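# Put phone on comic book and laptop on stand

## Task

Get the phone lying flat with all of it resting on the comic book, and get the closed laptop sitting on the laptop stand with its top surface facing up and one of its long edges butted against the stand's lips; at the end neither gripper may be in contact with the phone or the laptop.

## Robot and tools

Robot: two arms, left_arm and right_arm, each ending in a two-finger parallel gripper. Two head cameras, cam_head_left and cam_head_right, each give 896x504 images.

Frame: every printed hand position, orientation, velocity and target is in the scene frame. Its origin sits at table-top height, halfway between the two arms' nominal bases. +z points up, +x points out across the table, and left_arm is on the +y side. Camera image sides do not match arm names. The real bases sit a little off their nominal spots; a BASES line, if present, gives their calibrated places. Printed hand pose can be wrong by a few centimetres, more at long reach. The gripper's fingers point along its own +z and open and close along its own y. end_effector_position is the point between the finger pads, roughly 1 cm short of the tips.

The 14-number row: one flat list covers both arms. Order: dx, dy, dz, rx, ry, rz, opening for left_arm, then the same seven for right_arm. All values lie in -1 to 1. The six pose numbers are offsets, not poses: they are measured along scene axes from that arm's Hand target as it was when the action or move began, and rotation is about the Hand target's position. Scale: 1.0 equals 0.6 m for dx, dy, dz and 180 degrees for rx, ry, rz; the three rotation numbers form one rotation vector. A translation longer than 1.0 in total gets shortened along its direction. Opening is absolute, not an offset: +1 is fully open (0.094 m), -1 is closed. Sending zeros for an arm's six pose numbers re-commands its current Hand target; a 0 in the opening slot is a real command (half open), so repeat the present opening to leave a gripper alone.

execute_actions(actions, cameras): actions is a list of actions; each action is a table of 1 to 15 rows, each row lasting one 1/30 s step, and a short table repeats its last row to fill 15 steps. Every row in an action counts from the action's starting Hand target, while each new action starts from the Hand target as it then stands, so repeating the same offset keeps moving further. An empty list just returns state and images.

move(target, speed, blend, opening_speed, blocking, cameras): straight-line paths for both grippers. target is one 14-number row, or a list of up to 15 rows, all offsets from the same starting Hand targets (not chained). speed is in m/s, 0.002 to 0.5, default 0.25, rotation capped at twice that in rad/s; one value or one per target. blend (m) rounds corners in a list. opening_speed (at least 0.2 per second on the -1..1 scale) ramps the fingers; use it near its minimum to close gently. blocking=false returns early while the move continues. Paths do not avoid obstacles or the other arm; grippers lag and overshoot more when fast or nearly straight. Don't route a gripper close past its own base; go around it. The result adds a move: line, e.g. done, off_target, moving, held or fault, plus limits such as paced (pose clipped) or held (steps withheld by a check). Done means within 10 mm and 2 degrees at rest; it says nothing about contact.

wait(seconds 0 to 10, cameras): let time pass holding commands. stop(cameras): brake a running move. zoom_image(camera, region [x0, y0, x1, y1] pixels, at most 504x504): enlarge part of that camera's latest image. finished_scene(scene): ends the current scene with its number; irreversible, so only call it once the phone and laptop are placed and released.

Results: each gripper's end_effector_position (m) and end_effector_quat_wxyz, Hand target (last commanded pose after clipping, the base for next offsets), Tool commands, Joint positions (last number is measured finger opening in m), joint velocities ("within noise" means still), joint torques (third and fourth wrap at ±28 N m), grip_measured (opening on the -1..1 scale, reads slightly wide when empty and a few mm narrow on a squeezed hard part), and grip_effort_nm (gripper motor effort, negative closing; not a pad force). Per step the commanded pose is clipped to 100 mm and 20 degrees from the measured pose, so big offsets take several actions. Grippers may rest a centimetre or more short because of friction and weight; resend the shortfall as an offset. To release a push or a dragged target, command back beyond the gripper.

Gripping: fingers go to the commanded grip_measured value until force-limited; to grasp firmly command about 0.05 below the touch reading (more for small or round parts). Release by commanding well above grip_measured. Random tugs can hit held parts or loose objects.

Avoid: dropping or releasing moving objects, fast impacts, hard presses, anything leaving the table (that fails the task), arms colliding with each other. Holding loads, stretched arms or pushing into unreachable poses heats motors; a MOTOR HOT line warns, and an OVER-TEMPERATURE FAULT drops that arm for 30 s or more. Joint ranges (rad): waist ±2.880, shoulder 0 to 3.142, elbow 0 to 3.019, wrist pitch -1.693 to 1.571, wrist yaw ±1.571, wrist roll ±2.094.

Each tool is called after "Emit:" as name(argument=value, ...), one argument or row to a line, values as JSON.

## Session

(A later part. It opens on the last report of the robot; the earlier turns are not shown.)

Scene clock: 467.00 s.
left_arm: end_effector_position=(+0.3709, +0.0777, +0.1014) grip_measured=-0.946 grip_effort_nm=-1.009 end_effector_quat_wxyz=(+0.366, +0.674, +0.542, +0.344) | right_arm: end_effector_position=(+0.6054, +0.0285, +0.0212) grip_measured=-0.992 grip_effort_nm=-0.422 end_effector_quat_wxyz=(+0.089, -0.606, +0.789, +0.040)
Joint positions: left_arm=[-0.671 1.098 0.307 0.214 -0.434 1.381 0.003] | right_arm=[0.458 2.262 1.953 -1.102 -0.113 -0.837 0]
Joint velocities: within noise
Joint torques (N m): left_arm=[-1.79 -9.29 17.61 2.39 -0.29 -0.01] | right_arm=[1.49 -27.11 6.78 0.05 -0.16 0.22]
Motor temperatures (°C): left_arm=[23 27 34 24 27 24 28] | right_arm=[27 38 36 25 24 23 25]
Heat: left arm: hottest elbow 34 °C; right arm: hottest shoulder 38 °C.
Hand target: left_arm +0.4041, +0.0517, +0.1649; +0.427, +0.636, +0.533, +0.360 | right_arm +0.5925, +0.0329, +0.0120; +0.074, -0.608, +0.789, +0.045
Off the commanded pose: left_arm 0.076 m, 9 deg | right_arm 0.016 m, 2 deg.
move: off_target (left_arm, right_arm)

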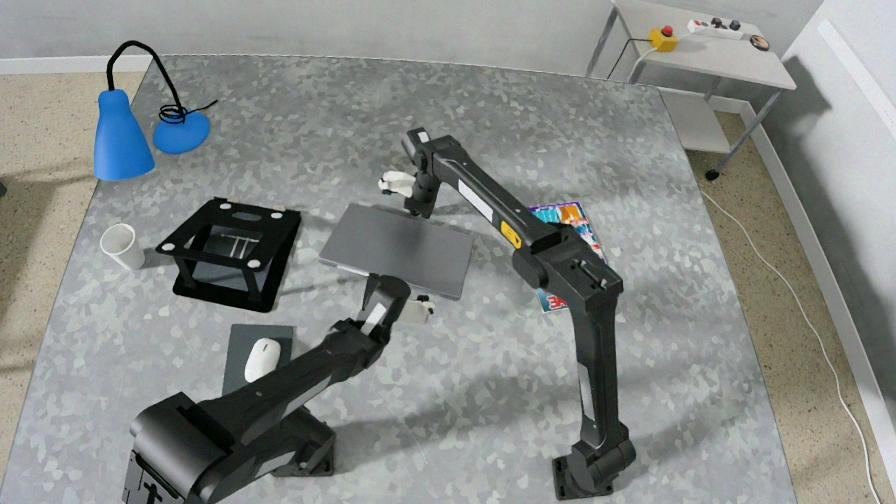

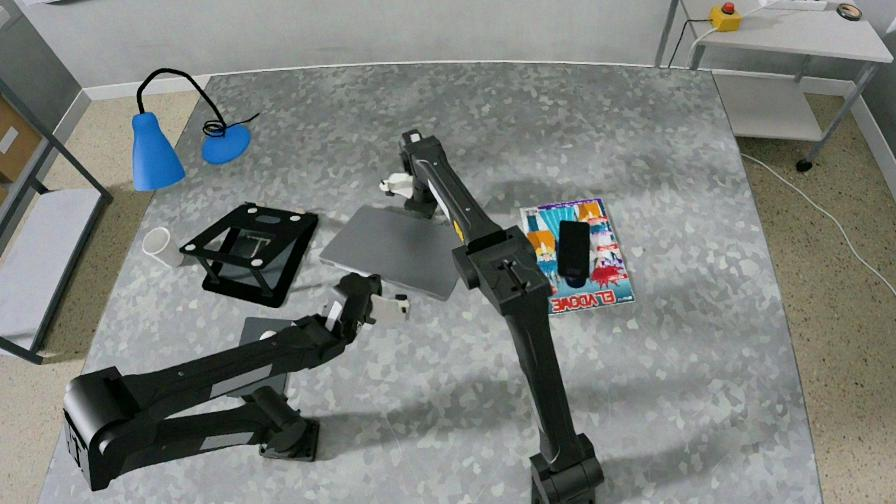

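Emit:
move(
  target=[
    [0,0,0,0,0,0,-1,0.06,0,0.03,0,0,0,-1],
    [0,0,0,0,0,0,-1,0.06,0,0.4,0,0,0,-1],
    [0,0,0,0,0,0,-1,-0.3,-0.472,0.4,0.147,-0.192,0.116,0],
    [0,0,0,0,0,0,-1,-0.414,-0.472,0.3,0.294,-0.384,0.233,0],
  ],
  speed=0.3,
)

Emit:
zoom_image(
  camera="cam_head_left",
  region=[310, 180, 610, 400],
)

Emit:
zoom_image(
  camera="cam_head_right",
  region=[310, 180, 610, 400],
)

Scene clock: 489.93 s.
left_arm: end_effector_position=(+0.3700, +0.0782, +0.1054) grip_measured=-0.948 grip_effort_nm=-1.009 end_effector_quat_wxyz=(+0.369, +0.672, +0.542, +0.345) | right_arm: end_effector_position=(+0.3446, -0.2460, +0.2004) grip_measured=-0.001 grip_effort_nm=0.061 end_effector_quat_wxyz=(+0.704, -0.658, +0.264, +0.054)
Joint positions: left_arm=[-0.671 1.08 0.307 0.202 -0.433 1.381 0.002] | right_arm=[-0.307 1.361 0.64 -0.264 -1.566 -2.098 0.047]
Joint velocities: within noise
Joint torques (N m): left_arm=[-2.14 -8.23 17.83 2.47 -0.31 0.01] | right_arm=[-0.44 -8.94 5.93 1.13 -0.58 0.12]
Motor temperatures (°C): left_arm=[23 27 38 24 27 24 28] | right_arm=[27 39 36 25 24 23 25]
Heat: left arm: hottest elbow 38 °C; right arm: hottest shoulder 39 °C.
Hand target: left_arm +0.4041, +0.0517, +0.1649; +0.427, +0.636, +0.533, +0.360 | right_arm +0.3441, -0.2504, +0.1920; +0.705, -0.654, +0.270, +0.052
Off the commanded pose: left_arm 0.074 m, 8 deg | right_arm 0.009 m, 1 deg.
joint sent to its limit (right arm) — joint 6 (wrist roll), lower limit. The joint targets still meet the commanded pose.
move: off_target (left_arm)

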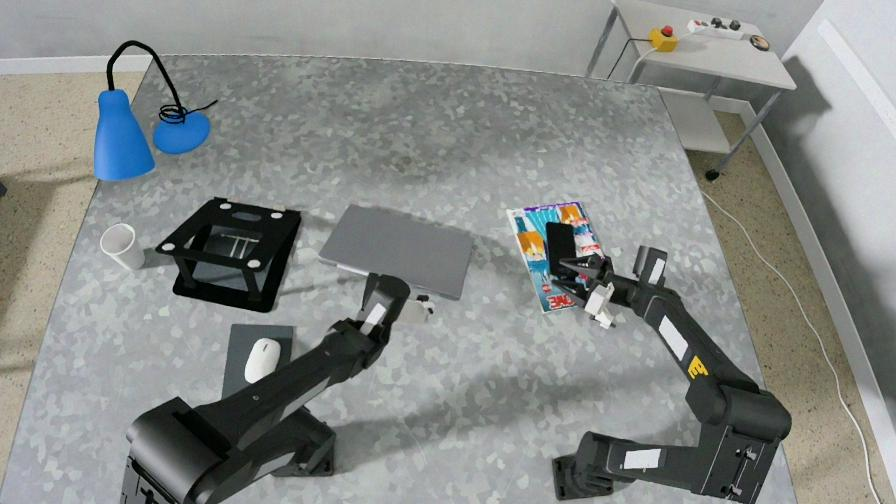

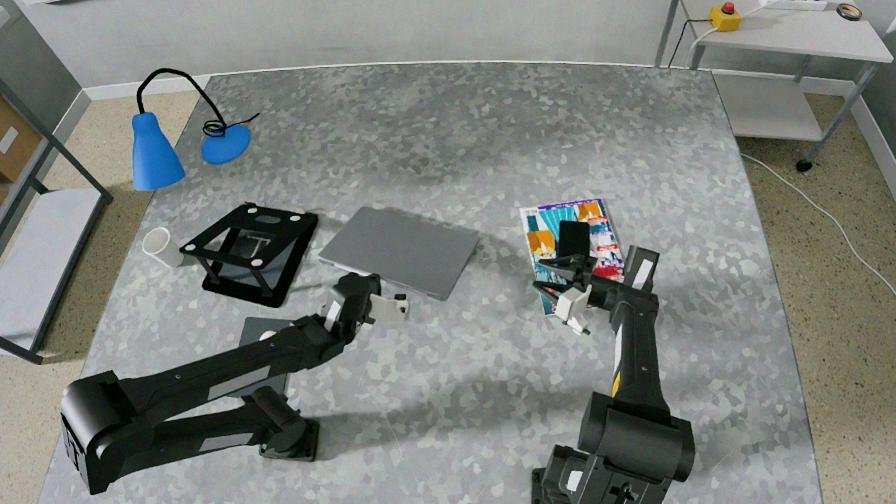

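Scaled by 1.680.

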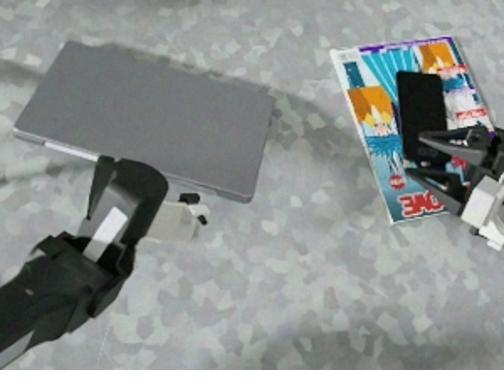

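Scaled by 1.680.

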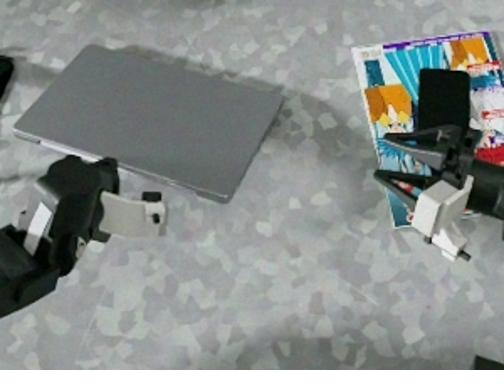

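Emit:
move(
  target=[0,0,0,0,0,0,-1,0.022,0.12,-0.2,0,0,0,0],
  speed=0.2,
)

Emit:
zoom_image(
  camera="cam_head_left",
  region=[400, 180, 600, 380],
)

Emit:
zoom_image(
  camera="cam_head_right",
  region=[400, 180, 600, 380],
)

Scene clock: 500.27 s.
left_arm: end_effector_position=(+0.3700, +0.0782, +0.1054) grip_measured=-0.948 grip_effort_nm=-1.004 end_effector_quat_wxyz=(+0.369, +0.672, +0.542, +0.345) | right_arm: end_effector_position=(+0.3623, -0.1837, +0.0796) grip_measured=-0.001 grip_effort_nm=0.066 end_effector_quat_wxyz=(+0.705, -0.656, +0.266, +0.040)
Joint positions: left_arm=[-0.671 1.08 0.307 0.202 -0.433 1.381 0.002] | right_arm=[-0.114 1.936 0.478 1.452 -1.351 -1.134 0.047]
Joint velocities: within noise
Joint torques (N m): left_arm=[-1.61 -8.53 17.78 2.26 -0.3 -0.09] | right_arm=[1.38 -11.63 1.28 1.54 0.07 0.32]
Motor temperatures (°C): left_arm=[23 27 39 24 27 24 28] | right_arm=[27 38 35 25 24 23 25]
Heat: left arm: hottest elbow 39 °C; right arm: hottest shoulder 38 °C.
Hand target: left_arm +0.4041, +0.0517, +0.1649; +0.427, +0.636, +0.533, +0.360 | right_arm +0.3573, -0.1783, +0.0720; +0.705, -0.654, +0.270, +0.052
Off the commanded pose: left_arm 0.074 m, 8 deg | right_arm 0.011 m, 1 deg.
move: off_target (left_arm, right_arm)

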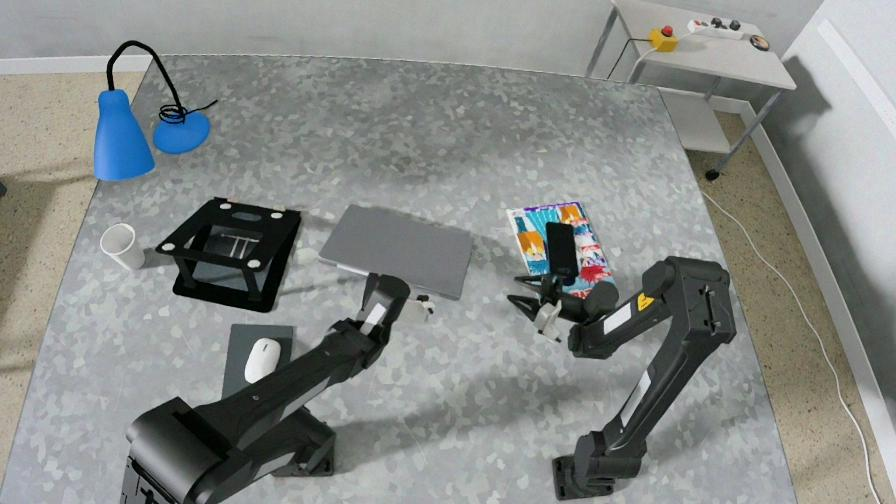

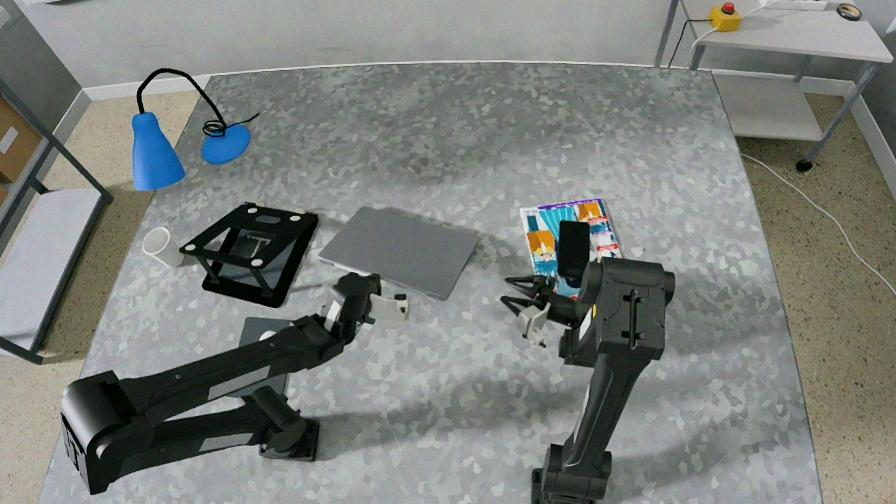

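Scaled by 2.520.

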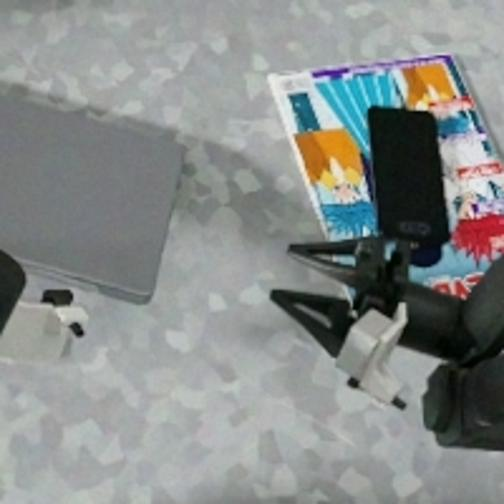

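Scaled by 2.520.

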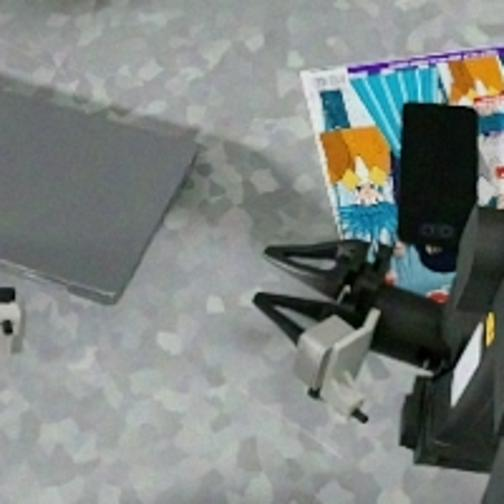

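Emit:
move(
  target=[0,0,0,0,0,0,-1,0.033,0.138,-0.02,0,0,0,0],
  speed=0.12,
)

Emit:
zoom_image(
  camera="cam_head_left",
  region=[400, 200, 560, 360],
)

Emit:
zoom_image(
  camera="cam_head_right",
  region=[400, 200, 560, 360],
)

Scene clock: 508.37 s.
left_arm: end_effector_position=(+0.3700, +0.0782, +0.1054) grip_measured=-0.948 grip_effort_nm=-1.009 end_effector_quat_wxyz=(+0.369, +0.672, +0.542, +0.345) | right_arm: end_effector_position=(+0.3721, -0.1002, +0.0634) grip_measured=-0.001 grip_effort_nm=0.066 end_effector_quat_wxyz=(+0.702, -0.655, +0.274, +0.051)
Joint positions: left_arm=[-0.671 1.08 0.307 0.202 -0.433 1.381 0.002] | right_arm=[0.129 1.999 0.518 1.463 -1.111 -1.119 0.047]
Joint velocities: within noise
Joint torques (N m): left_arm=[-1.96 -9.11 17.89 2.11 -0.3 -0.05] | right_arm=[1.14 -12.4 3.26 1.78 0.09 0.35]
Motor temperatures (°C): left_arm=[23 27 40 24 27 24 28] | right_arm=[27 38 34 25 24 23 25]
Heat: left arm: hottest elbow 40 °C; right arm: hottest shoulder 38 °C.
Hand target: left_arm +0.4041, +0.0517, +0.1649; +0.427, +0.636, +0.533, +0.360 | right_arm +0.3771, -0.0955, +0.0599; +0.705, -0.654, +0.270, +0.052
Off the commanded pose: left_arm 0.074 m, 8 deg | right_arm 0.008 m, 1 deg.
move: off_target (left_arm)

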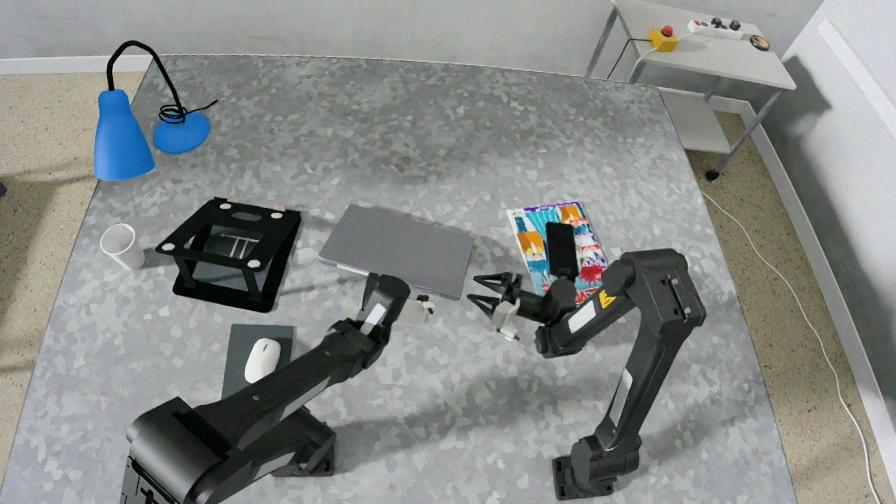

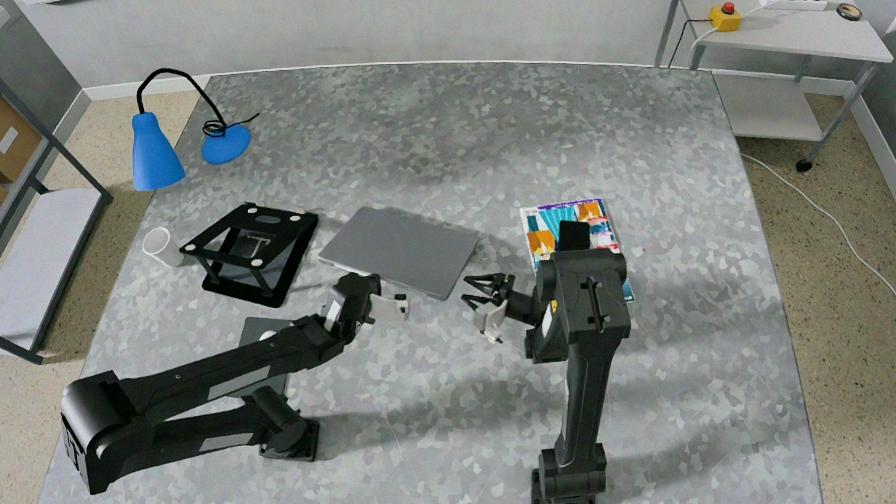

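Scaled by 3.150.

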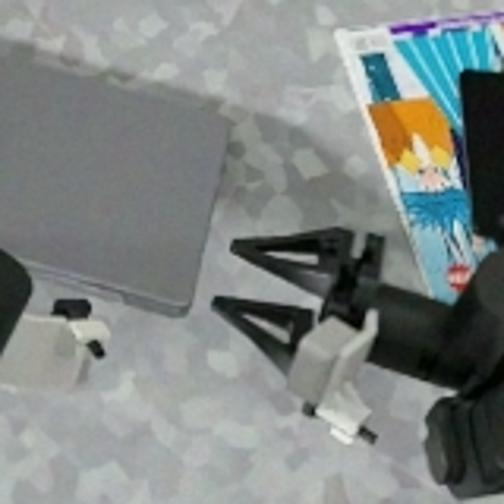

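Scaled by 3.150.

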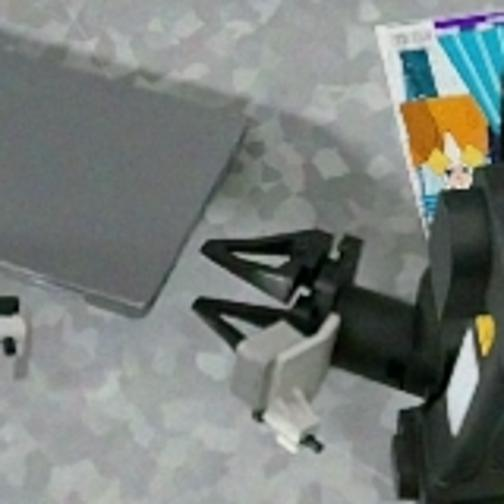

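Emit:
move(
  target=[0,0,0,0,0,0,-1,0.02,0.085,0,0,0,0,0],
  speed=0.06,
)

Emit:
zoom_image(
  camera="cam_head_left",
  region=[400, 200, 560, 360],
)

Emit:
zoom_image(
  camera="cam_head_right",
  region=[400, 200, 560, 360],
)

Scene clock: 512.67 s.
left_arm: end_effector_position=(+0.3700, +0.0782, +0.1054) grip_measured=-0.948 grip_effort_nm=-1.009 end_effector_quat_wxyz=(+0.369, +0.672, +0.542, +0.345) | right_arm: end_effector_position=(+0.3842, -0.0512, +0.0678) grip_measured=-0.001 grip_effort_nm=0.066 end_effector_quat_wxyz=(+0.708, -0.653, +0.266, +0.043)
Joint positions: left_arm=[-0.671 1.08 0.307 0.202 -0.433 1.381 0.002] | right_arm=[0.256 2.008 0.575 1.442 -0.982 -1.116 0.047]
Joint velocities: within noise
Joint torques (N m): left_arm=[-2.26 -8.7 17.83 2.3 -0.29 -0.04] | right_arm=[1.26 -13.51 3.89 1.06 0.08 0.3]
Motor temperatures (°C): left_arm=[23 27 40 24 27 24 29] | right_arm=[27 38 34 25 24 23 25]
Heat: left arm: hottest elbow 40 °C; right arm: hottest shoulder 38 °C.
Hand target: left_arm +0.4041, +0.0517, +0.1649; +0.427, +0.636, +0.533, +0.360 | right_arm +0.3891, -0.0446, +0.0599; +0.705, -0.654, +0.270, +0.052
Off the commanded pose: left_arm 0.074 m, 8 deg | right_arm 0.011 m, 1 deg.
move: off_target (left_arm, right_arm)

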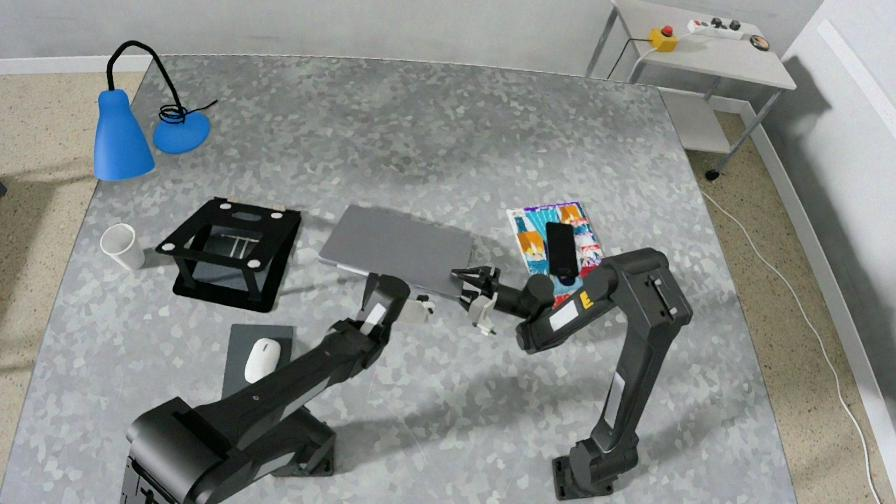

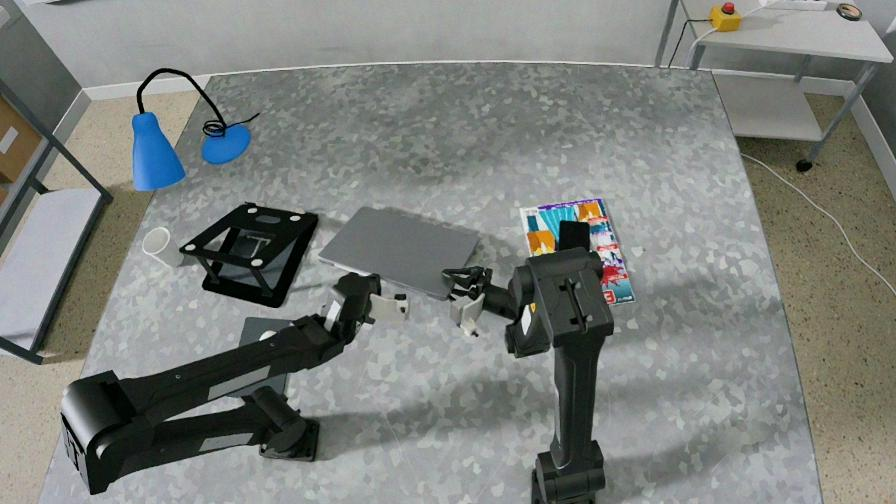

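Scaled by 3.150.

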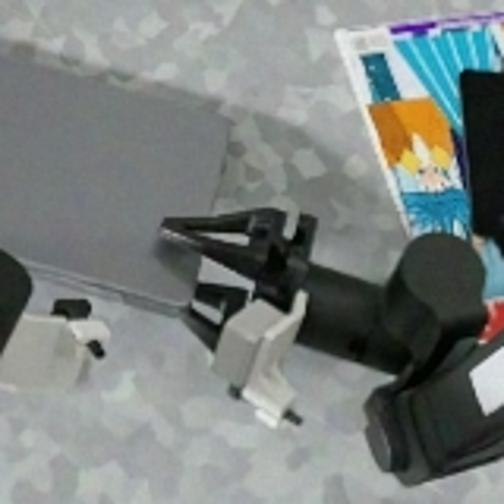

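Scaled by 3.150.

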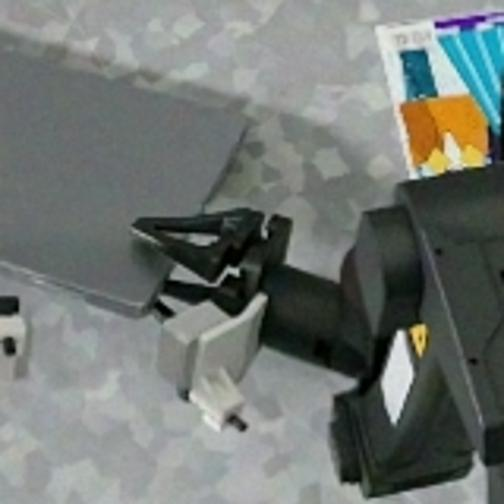

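Emit:
move(
  target=[0,0,0,0,0,0,-1,0.006,0.022,0.008,0,0,0,-0.98],
  speed=0.05,
  opening_speed=0.4,
)

Emit:
zoom_image(
  camera="cam_head_left",
  region=[310, 180, 560, 360],
)

Scene clock: 517.97 s.
left_arm: end_effector_position=(+0.3703, +0.0783, +0.1058) grip_measured=-0.948 grip_effort_nm=-1.009 end_effector_quat_wxyz=(+0.368, +0.672, +0.542, +0.346) | right_arm: end_effector_position=(+0.3900, -0.0383, +0.0693) grip_measured=-0.648 grip_effort_nm=-1.033 end_effector_quat_wxyz=(+0.708, -0.658, +0.255, +0.028)
Joint positions: left_arm=[-0.671 1.08 0.308 0.202 -0.435 1.381 0.002] | right_arm=[0.286 2.006 0.598 1.416 -0.949 -1.154 0.017]
Joint velocities: within noise
Joint torques (N m): left_arm=[-1.67 -8.7 17.8 2.54 -0.26 -0.06] | right_arm=[1.38 -14.45 3.7 0.7 0.02 0.62]
Motor temperatures (°C): left_arm=[23 27 41 24 27 24 29] | right_arm=[27 38 34 25 24 23 25]
Heat: left arm: hottest elbow 41 °C; right arm: hottest shoulder 38 °C.
Hand target: left_arm +0.4041, +0.0517, +0.1649; +0.427, +0.636, +0.533, +0.360 | right_arm +0.3927, -0.0314, +0.0646; +0.705, -0.654, +0.270, +0.052
Off the commanded pose: left_arm 0.073 m, 8 deg | right_arm 0.009 m, 3 deg.
move: off_target (left_arm, right_arm)

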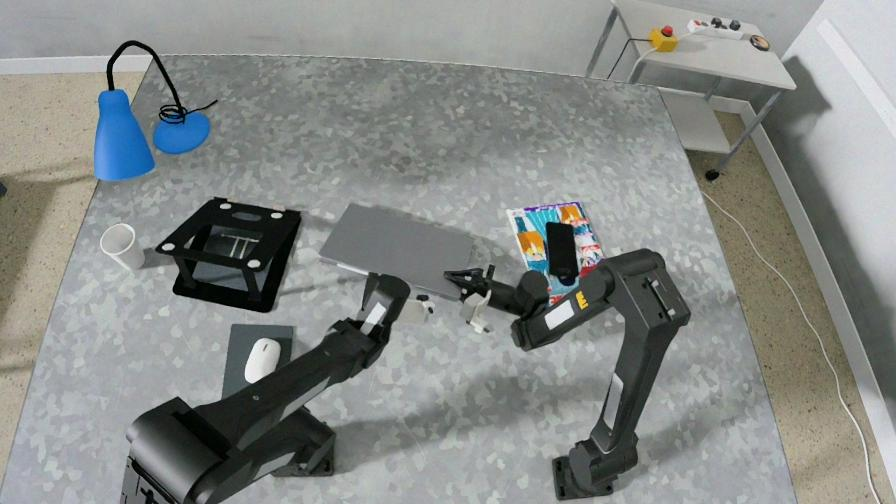

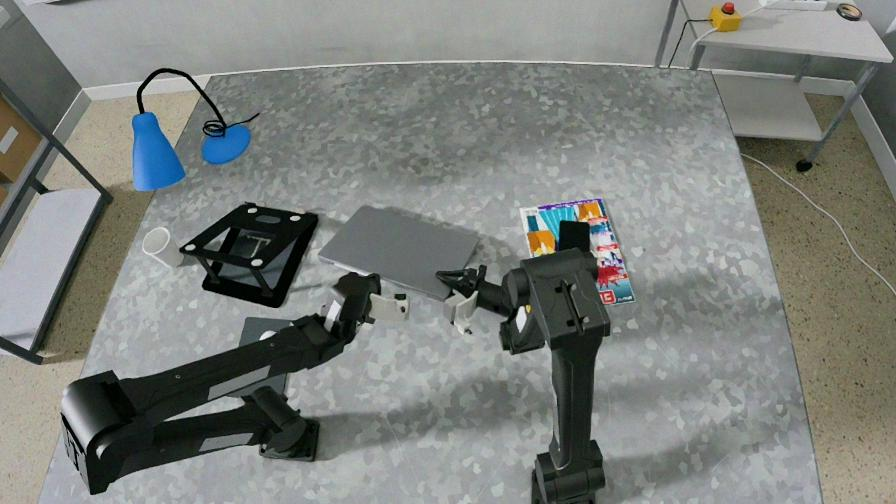

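Scaled by 2.016.

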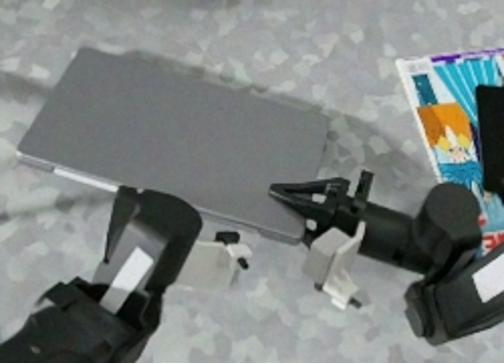

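Emit:
move(
  target=[
    [-0.045,0.035,-0.085,0,0.035,0,-1,0,0,0.03,0,0,0,-1],
  ],
  speed=0.05,
  cameras=[],
)

Emit:
move(
  target=[0,0,0,0,0,0,-0.6,0,0,0,0,0,0,-1],
  opening_speed=0.4,
)

Emit:
zoom_image(
  camera="cam_head_left",
  region=[310, 180, 560, 360],
)

Emit:
zoom_image(
  camera="cam_head_right",
  region=[310, 180, 560, 360],
)

Scene clock: 533.47 s.
left_arm: end_effector_position=(+0.3715, +0.0787, +0.1046) grip_measured=-0.948 grip_effort_nm=-1.009 end_effector_quat_wxyz=(+0.377, +0.666, +0.553, +0.330) | right_arm: end_effector_position=(+0.3919, -0.0379, +0.0732) grip_measured=-0.649 grip_effort_nm=-1.033 end_effector_quat_wxyz=(+0.703, -0.662, +0.259, +0.029)
Joint positions: left_arm=[-0.655 1.079 0.308 0.202 -0.402 1.352 0.002] | right_arm=[0.286 1.977 0.598 1.362 -0.947 -1.171 0.016]
Joint velocities: within noise
Joint torques (N m): left_arm=[-0.91 -5.07 10.02 2.43 0.44 -0.28] | right_arm=[1.38 -17.2 3.26 0.65 -0.08 0.81]
Motor temperatures (°C): left_arm=[23 26 43 24 27 24 29] | right_arm=[27 38 33 25 24 24 26]
Heat: left arm: hottest elbow 43 °C; right arm: hottest shoulder 38 °C.
Hand target: left_arm +0.3771, +0.0727, +0.1139; +0.398, +0.654, +0.555, +0.325 | right_arm +0.3927, -0.0314, +0.0828; +0.705, -0.654, +0.270, +0.052
Off the commanded pose: left_arm 0.012 m, 3 deg | right_arm 0.012 m, 3 deg.
move: off_target (left_arm, right_arm)
No camera images: "cameras" was empty.

Scene clock: 534.80 s.
left_arm: end_effector_position=(+0.3712, +0.0766, +0.1045) grip_measured=-0.603 grip_effort_nm=0.129 end_effector_quat_wxyz=(+0.382, +0.665, +0.554, +0.324) | right_arm: end_effector_position=(+0.3936, -0.0381, +0.0729) grip_measured=-0.650 grip_effort_nm=-1.038 end_effector_quat_wxyz=(+0.702, -0.662, +0.261, +0.026)
Joint positions: left_arm=[-0.654 1.079 0.308 0.203 -0.389 1.341 0.019] | right_arm=[0.286 1.977 0.599 1.357 -0.941 -1.174 0.016]
Joint velocities: within noise
Joint torques (N m): left_arm=[-0.79 -6.53 9.96 2.25 0.01 -0.17] | right_arm=[1.44 -17.38 3.19 0.81 -0.32 0.78]
Motor temperatures (°C): left_arm=[23 26 43 24 27 24 29] | right_arm=[27 37 33 25 24 24 26]
Heat: left arm: hottest elbow 43 °C; right arm: hottest shoulder 37 °C.
Hand target: left_arm +0.3770, +0.0726, +0.1139; +0.398, +0.654, +0.555, +0.325 | right_arm +0.3927, -0.0313, +0.0827; +0.705, -0.654, +0.270, +0.052
Off the commanded pose: left_arm 0.012 m, 2 deg | right_arm 0.012 m, 3 deg.
move: off_target (left_arm, right_arm)

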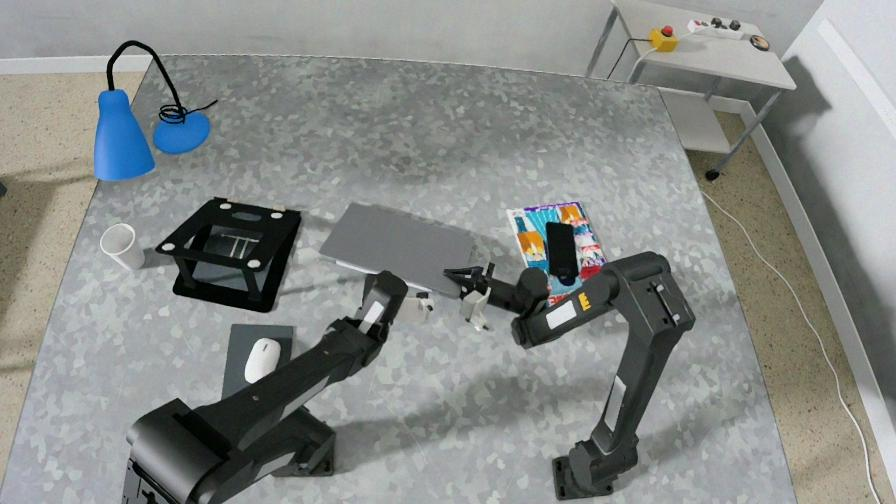

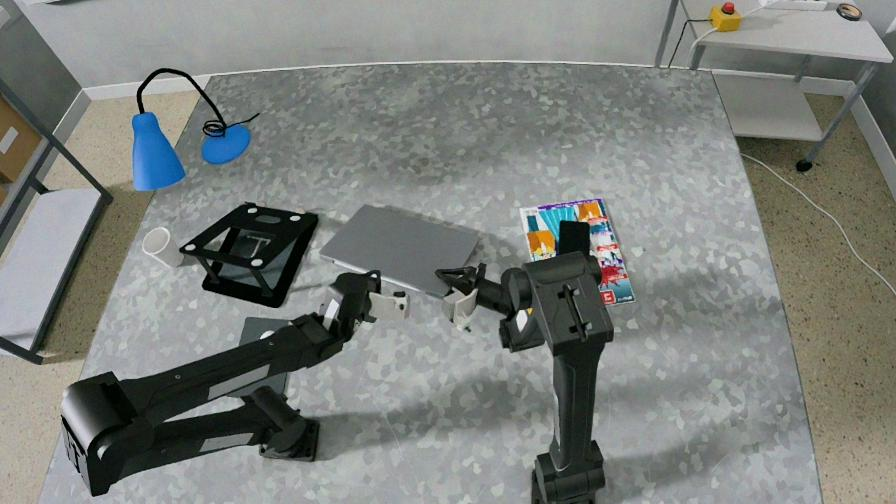

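Scaled by 2.016.

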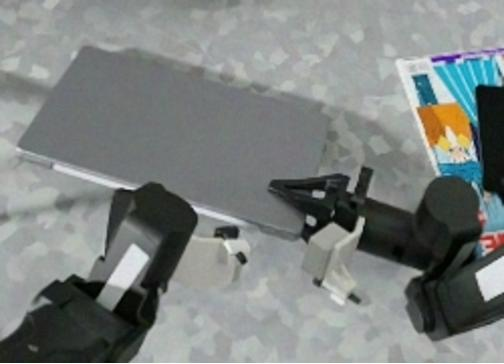

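Scaled by 2.016.

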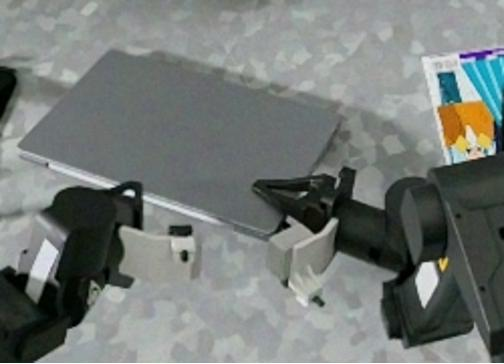

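Emit:
move(
  target=[
    [-0.086,0.012,0.045,0,0,0,-0.3,0,0,0,0,0,0,-1],
    [-0.045,0.15,0.045,0,0,-0.035,-0.1,0,0,0,0,0,0,-1],
  ],
  speed=0.1,
)

Emit:
zoom_image(
  camera="cam_head_left",
  region=[270, 180, 510, 360],
)

Emit:
zoom_image(
  camera="cam_head_right",
  region=[270, 180, 510, 360],
)

Scene clock: 542.27 s.
left_arm: end_effector_position=(+0.3519, +0.1576, +0.1460) grip_measured=-0.103 grip_effort_nm=0.129 end_effector_quat_wxyz=(+0.422, +0.683, +0.514, +0.302) | right_arm: end_effector_position=(+0.3936, -0.0381, +0.0729) grip_measured=-0.650 grip_effort_nm=-1.038 end_effector_quat_wxyz=(+0.702, -0.662, +0.261, +0.026)
Joint positions: left_arm=[-0.248 0.67 0.24 -0.051 0.075 1.585 0.042] | right_arm=[0.286 1.977 0.599 1.357 -0.941 -1.174 0.016]
Joint velocities: within noise
Joint torques (N m): left_arm=[-0.26 -2.61 10.59 1.44 0.17 0.02] | right_arm=[1.38 -17.44 3.19 0.83 -0.32 0.78]
Motor temperatures (°C): left_arm=[23 26 42 24 27 24 28] | right_arm=[27 37 33 25 24 24 27]
Heat: left arm: hottest elbow 42 °C; right arm: hottest shoulder 37 °C.
Hand target: left_arm +0.3501, +0.1626, +0.1410; +0.415, +0.684, +0.518, +0.302 | right_arm +0.3927, -0.0313, +0.0827; +0.705, -0.654, +0.270, +0.052
Off the commanded pose: left_arm 0.007 m, 1 deg | right_arm 0.012 m, 3 deg.
move: off_target (right_arm)

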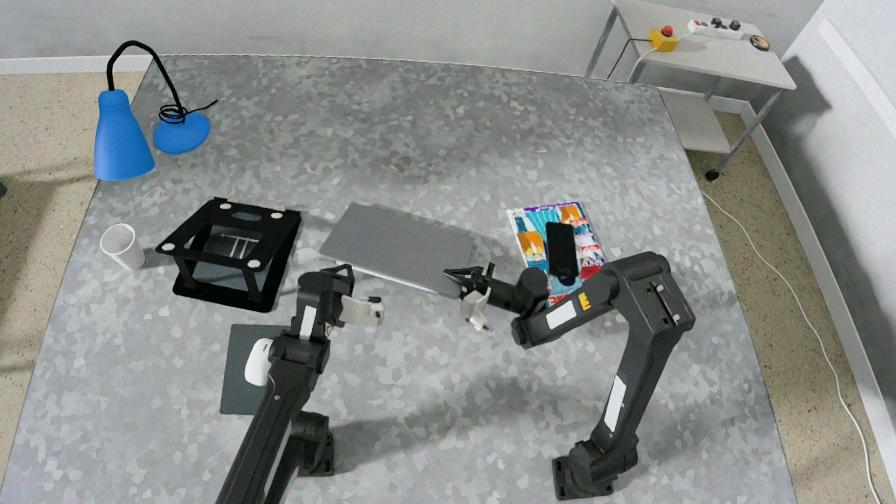

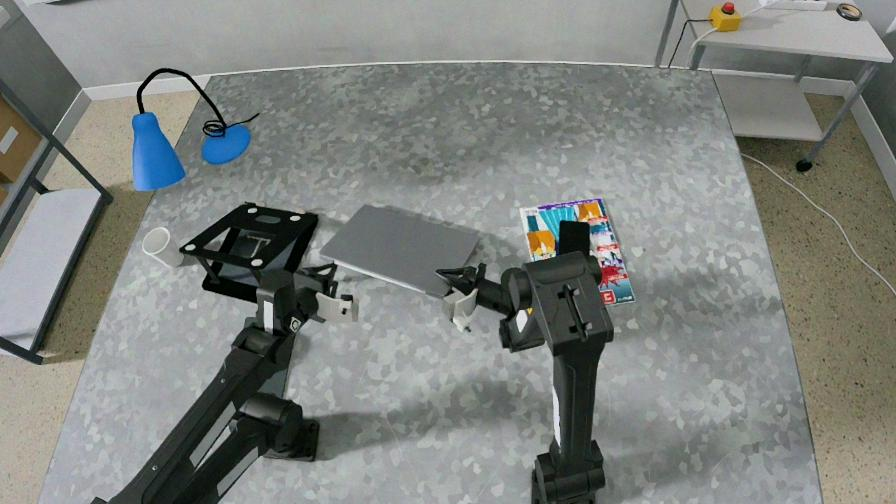

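Scaled by 2.100.

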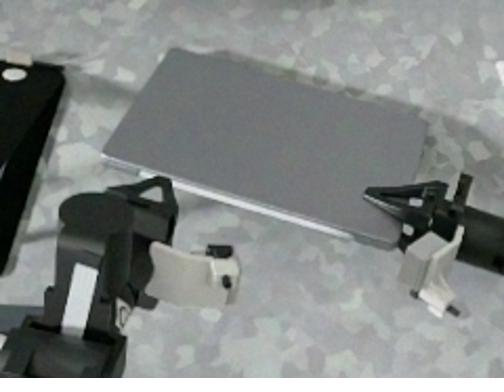

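Scaled by 2.100.

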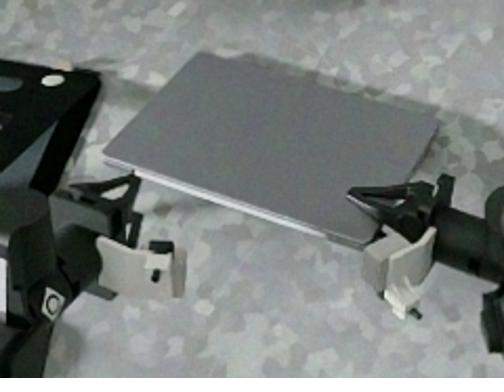

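Emit:
execute_actions(
  actions=[],
)

Emit:
zoom_image(
  camera="cam_head_left",
  region=[120, 130, 560, 400],
)

Emit:
zoom_image(
  camera="cam_head_right",
  region=[120, 130, 560, 400],
)

Scene clock: 554.57 s.
left_arm: end_effector_position=(+0.3519, +0.1576, +0.1460) grip_measured=-0.102 grip_effort_nm=0.129 end_effector_quat_wxyz=(+0.422, +0.683, +0.514, +0.302) | right_arm: end_effector_position=(+0.3936, -0.0381, +0.0729) grip_measured=-0.650 grip_effort_nm=-1.043 end_effector_quat_wxyz=(+0.702, -0.662, +0.261, +0.026)
Joint positions: left_arm=[-0.248 0.67 0.24 -0.051 0.075 1.585 0.042] | right_arm=[0.286 1.977 0.599 1.357 -0.941 -1.174 0.016]
Joint velocities: within noise
Joint torques (N m): left_arm=[0.15 -2.55 10.5 1.28 0.11 0.05] | right_arm=[1.38 -17.32 3.21 0.81 -0.32 0.78]
Motor temperatures (°C): left_arm=[23 26 40 24 27 24 28] | right_arm=[27 36 33 25 24 24 27]
Heat: left arm: hottest elbow 40 °C; right arm: hottest shoulder 36 °C.
Hand target: left_arm +0.3501, +0.1626, +0.1410; +0.415, +0.684, +0.518, +0.302 | right_arm +0.3927, -0.0313, +0.0827; +0.705, -0.654, +0.270, +0.052
Tool commands: left_gripper/opening=-0.1 right_gripper/opening=-1.0
Off the commanded pose: left_arm 0.007 m, 1 deg | right_arm 0.012 m, 3 deg.

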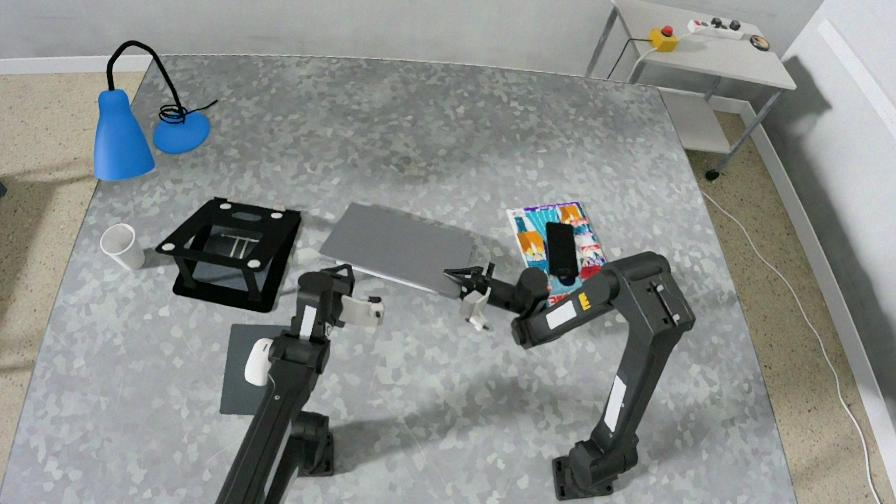

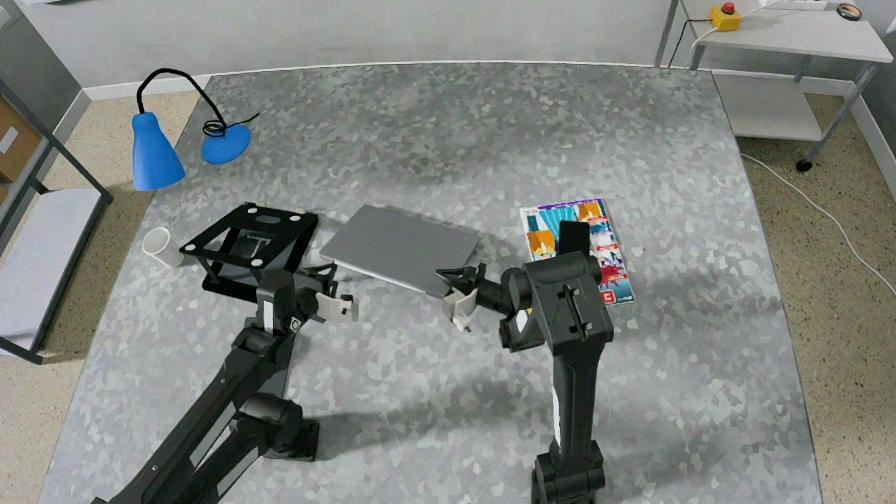

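Scaled by 1.145.

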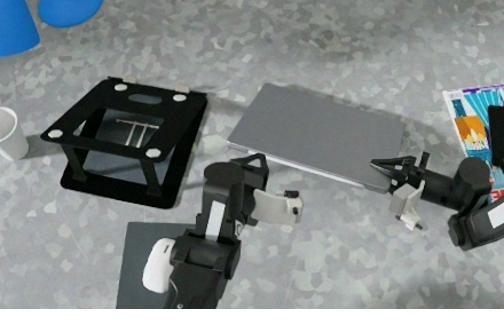

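Scaled by 1.145.

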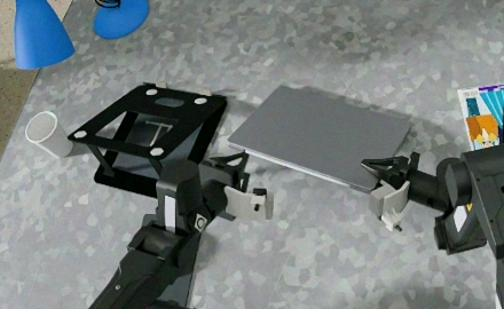

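Emit:
move(
  target=[0.075,0.005,-0.045,0,0,0,-0.1,0,0,0,0,0,0,-1],
  speed=0.08,
  cameras=["cam_head_left","cam_head_right"],
)

Emit:
zoom_image(
  camera="cam_head_left",
  region=[270, 190, 490, 330],
)

Emit:
zoom_image(
  camera="cam_head_right",
  region=[270, 190, 490, 330],
)

Scene clock: 560.50 s.
left_arm: end_effector_position=(+0.3821, +0.1629, +0.1012) grip_measured=-0.102 grip_effort_nm=0.125 end_effector_quat_wxyz=(+0.406, +0.692, +0.523, +0.288) | right_arm: end_effector_position=(+0.3936, -0.0381, +0.0729) grip_measured=-0.650 grip_effort_nm=-1.038 end_effector_quat_wxyz=(+0.702, -0.662, +0.261, +0.026)
Joint positions: left_arm=[-0.193 0.977 0.24 0.204 0.122 1.612 0.042] | right_arm=[0.286 1.977 0.599 1.357 -0.941 -1.174 0.016]
Joint velocities: within noise
Joint torques (N m): left_arm=[-0.5 -3.37 11.54 2.5 0.16 0.02] | right_arm=[1.38 -17.32 3.18 0.79 -0.32 0.79]
Motor temperatures (°C): left_arm=[23 26 39 24 27 24 28] | right_arm=[27 36 33 25 24 24 27]
Heat: left arm: hottest elbow 39 °C; right arm: hottest shoulder 36 °C.
Hand target: left_arm +0.3951, +0.1657, +0.1139; +0.415, +0.684, +0.519, +0.302 | right_arm +0.3927, -0.0313, +0.0827; +0.705, -0.654, +0.270, +0.052
Off the commanded pose: left_arm 0.018 m, 2 deg | right_arm 0.012 m, 3 deg.
move: off_target (left_arm, right_arm)

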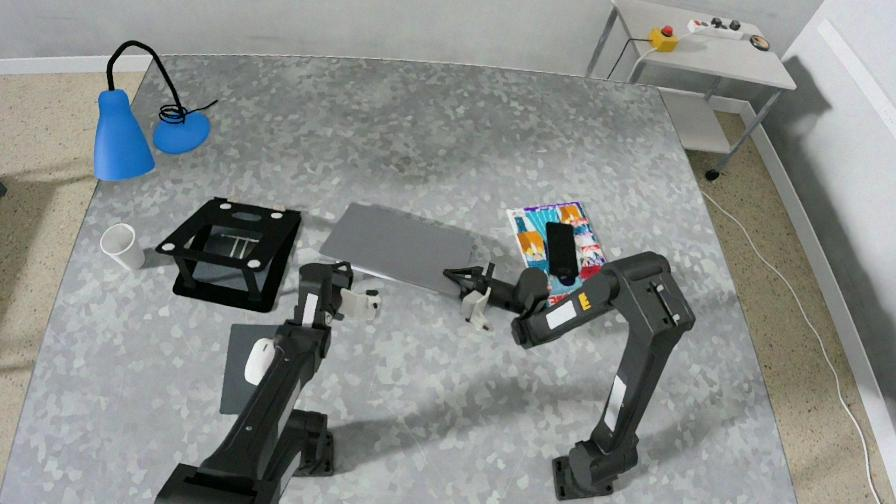

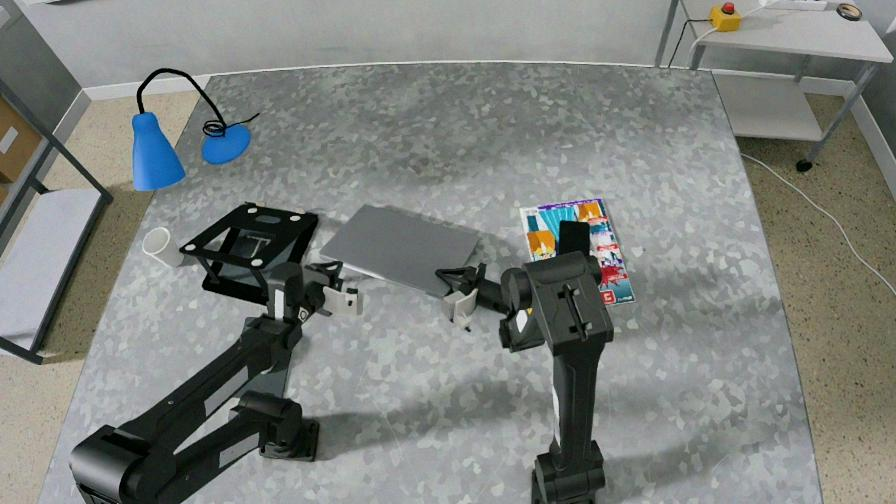

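Scaled by 2.291.

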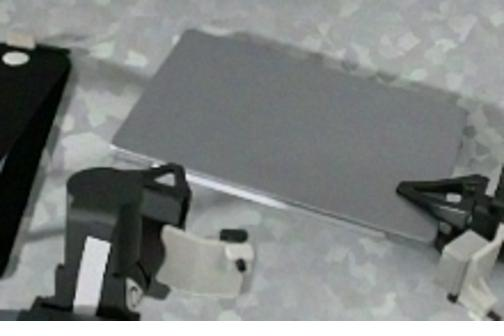

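Scaled by 2.291.

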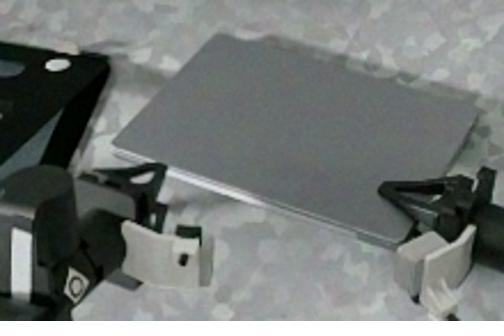

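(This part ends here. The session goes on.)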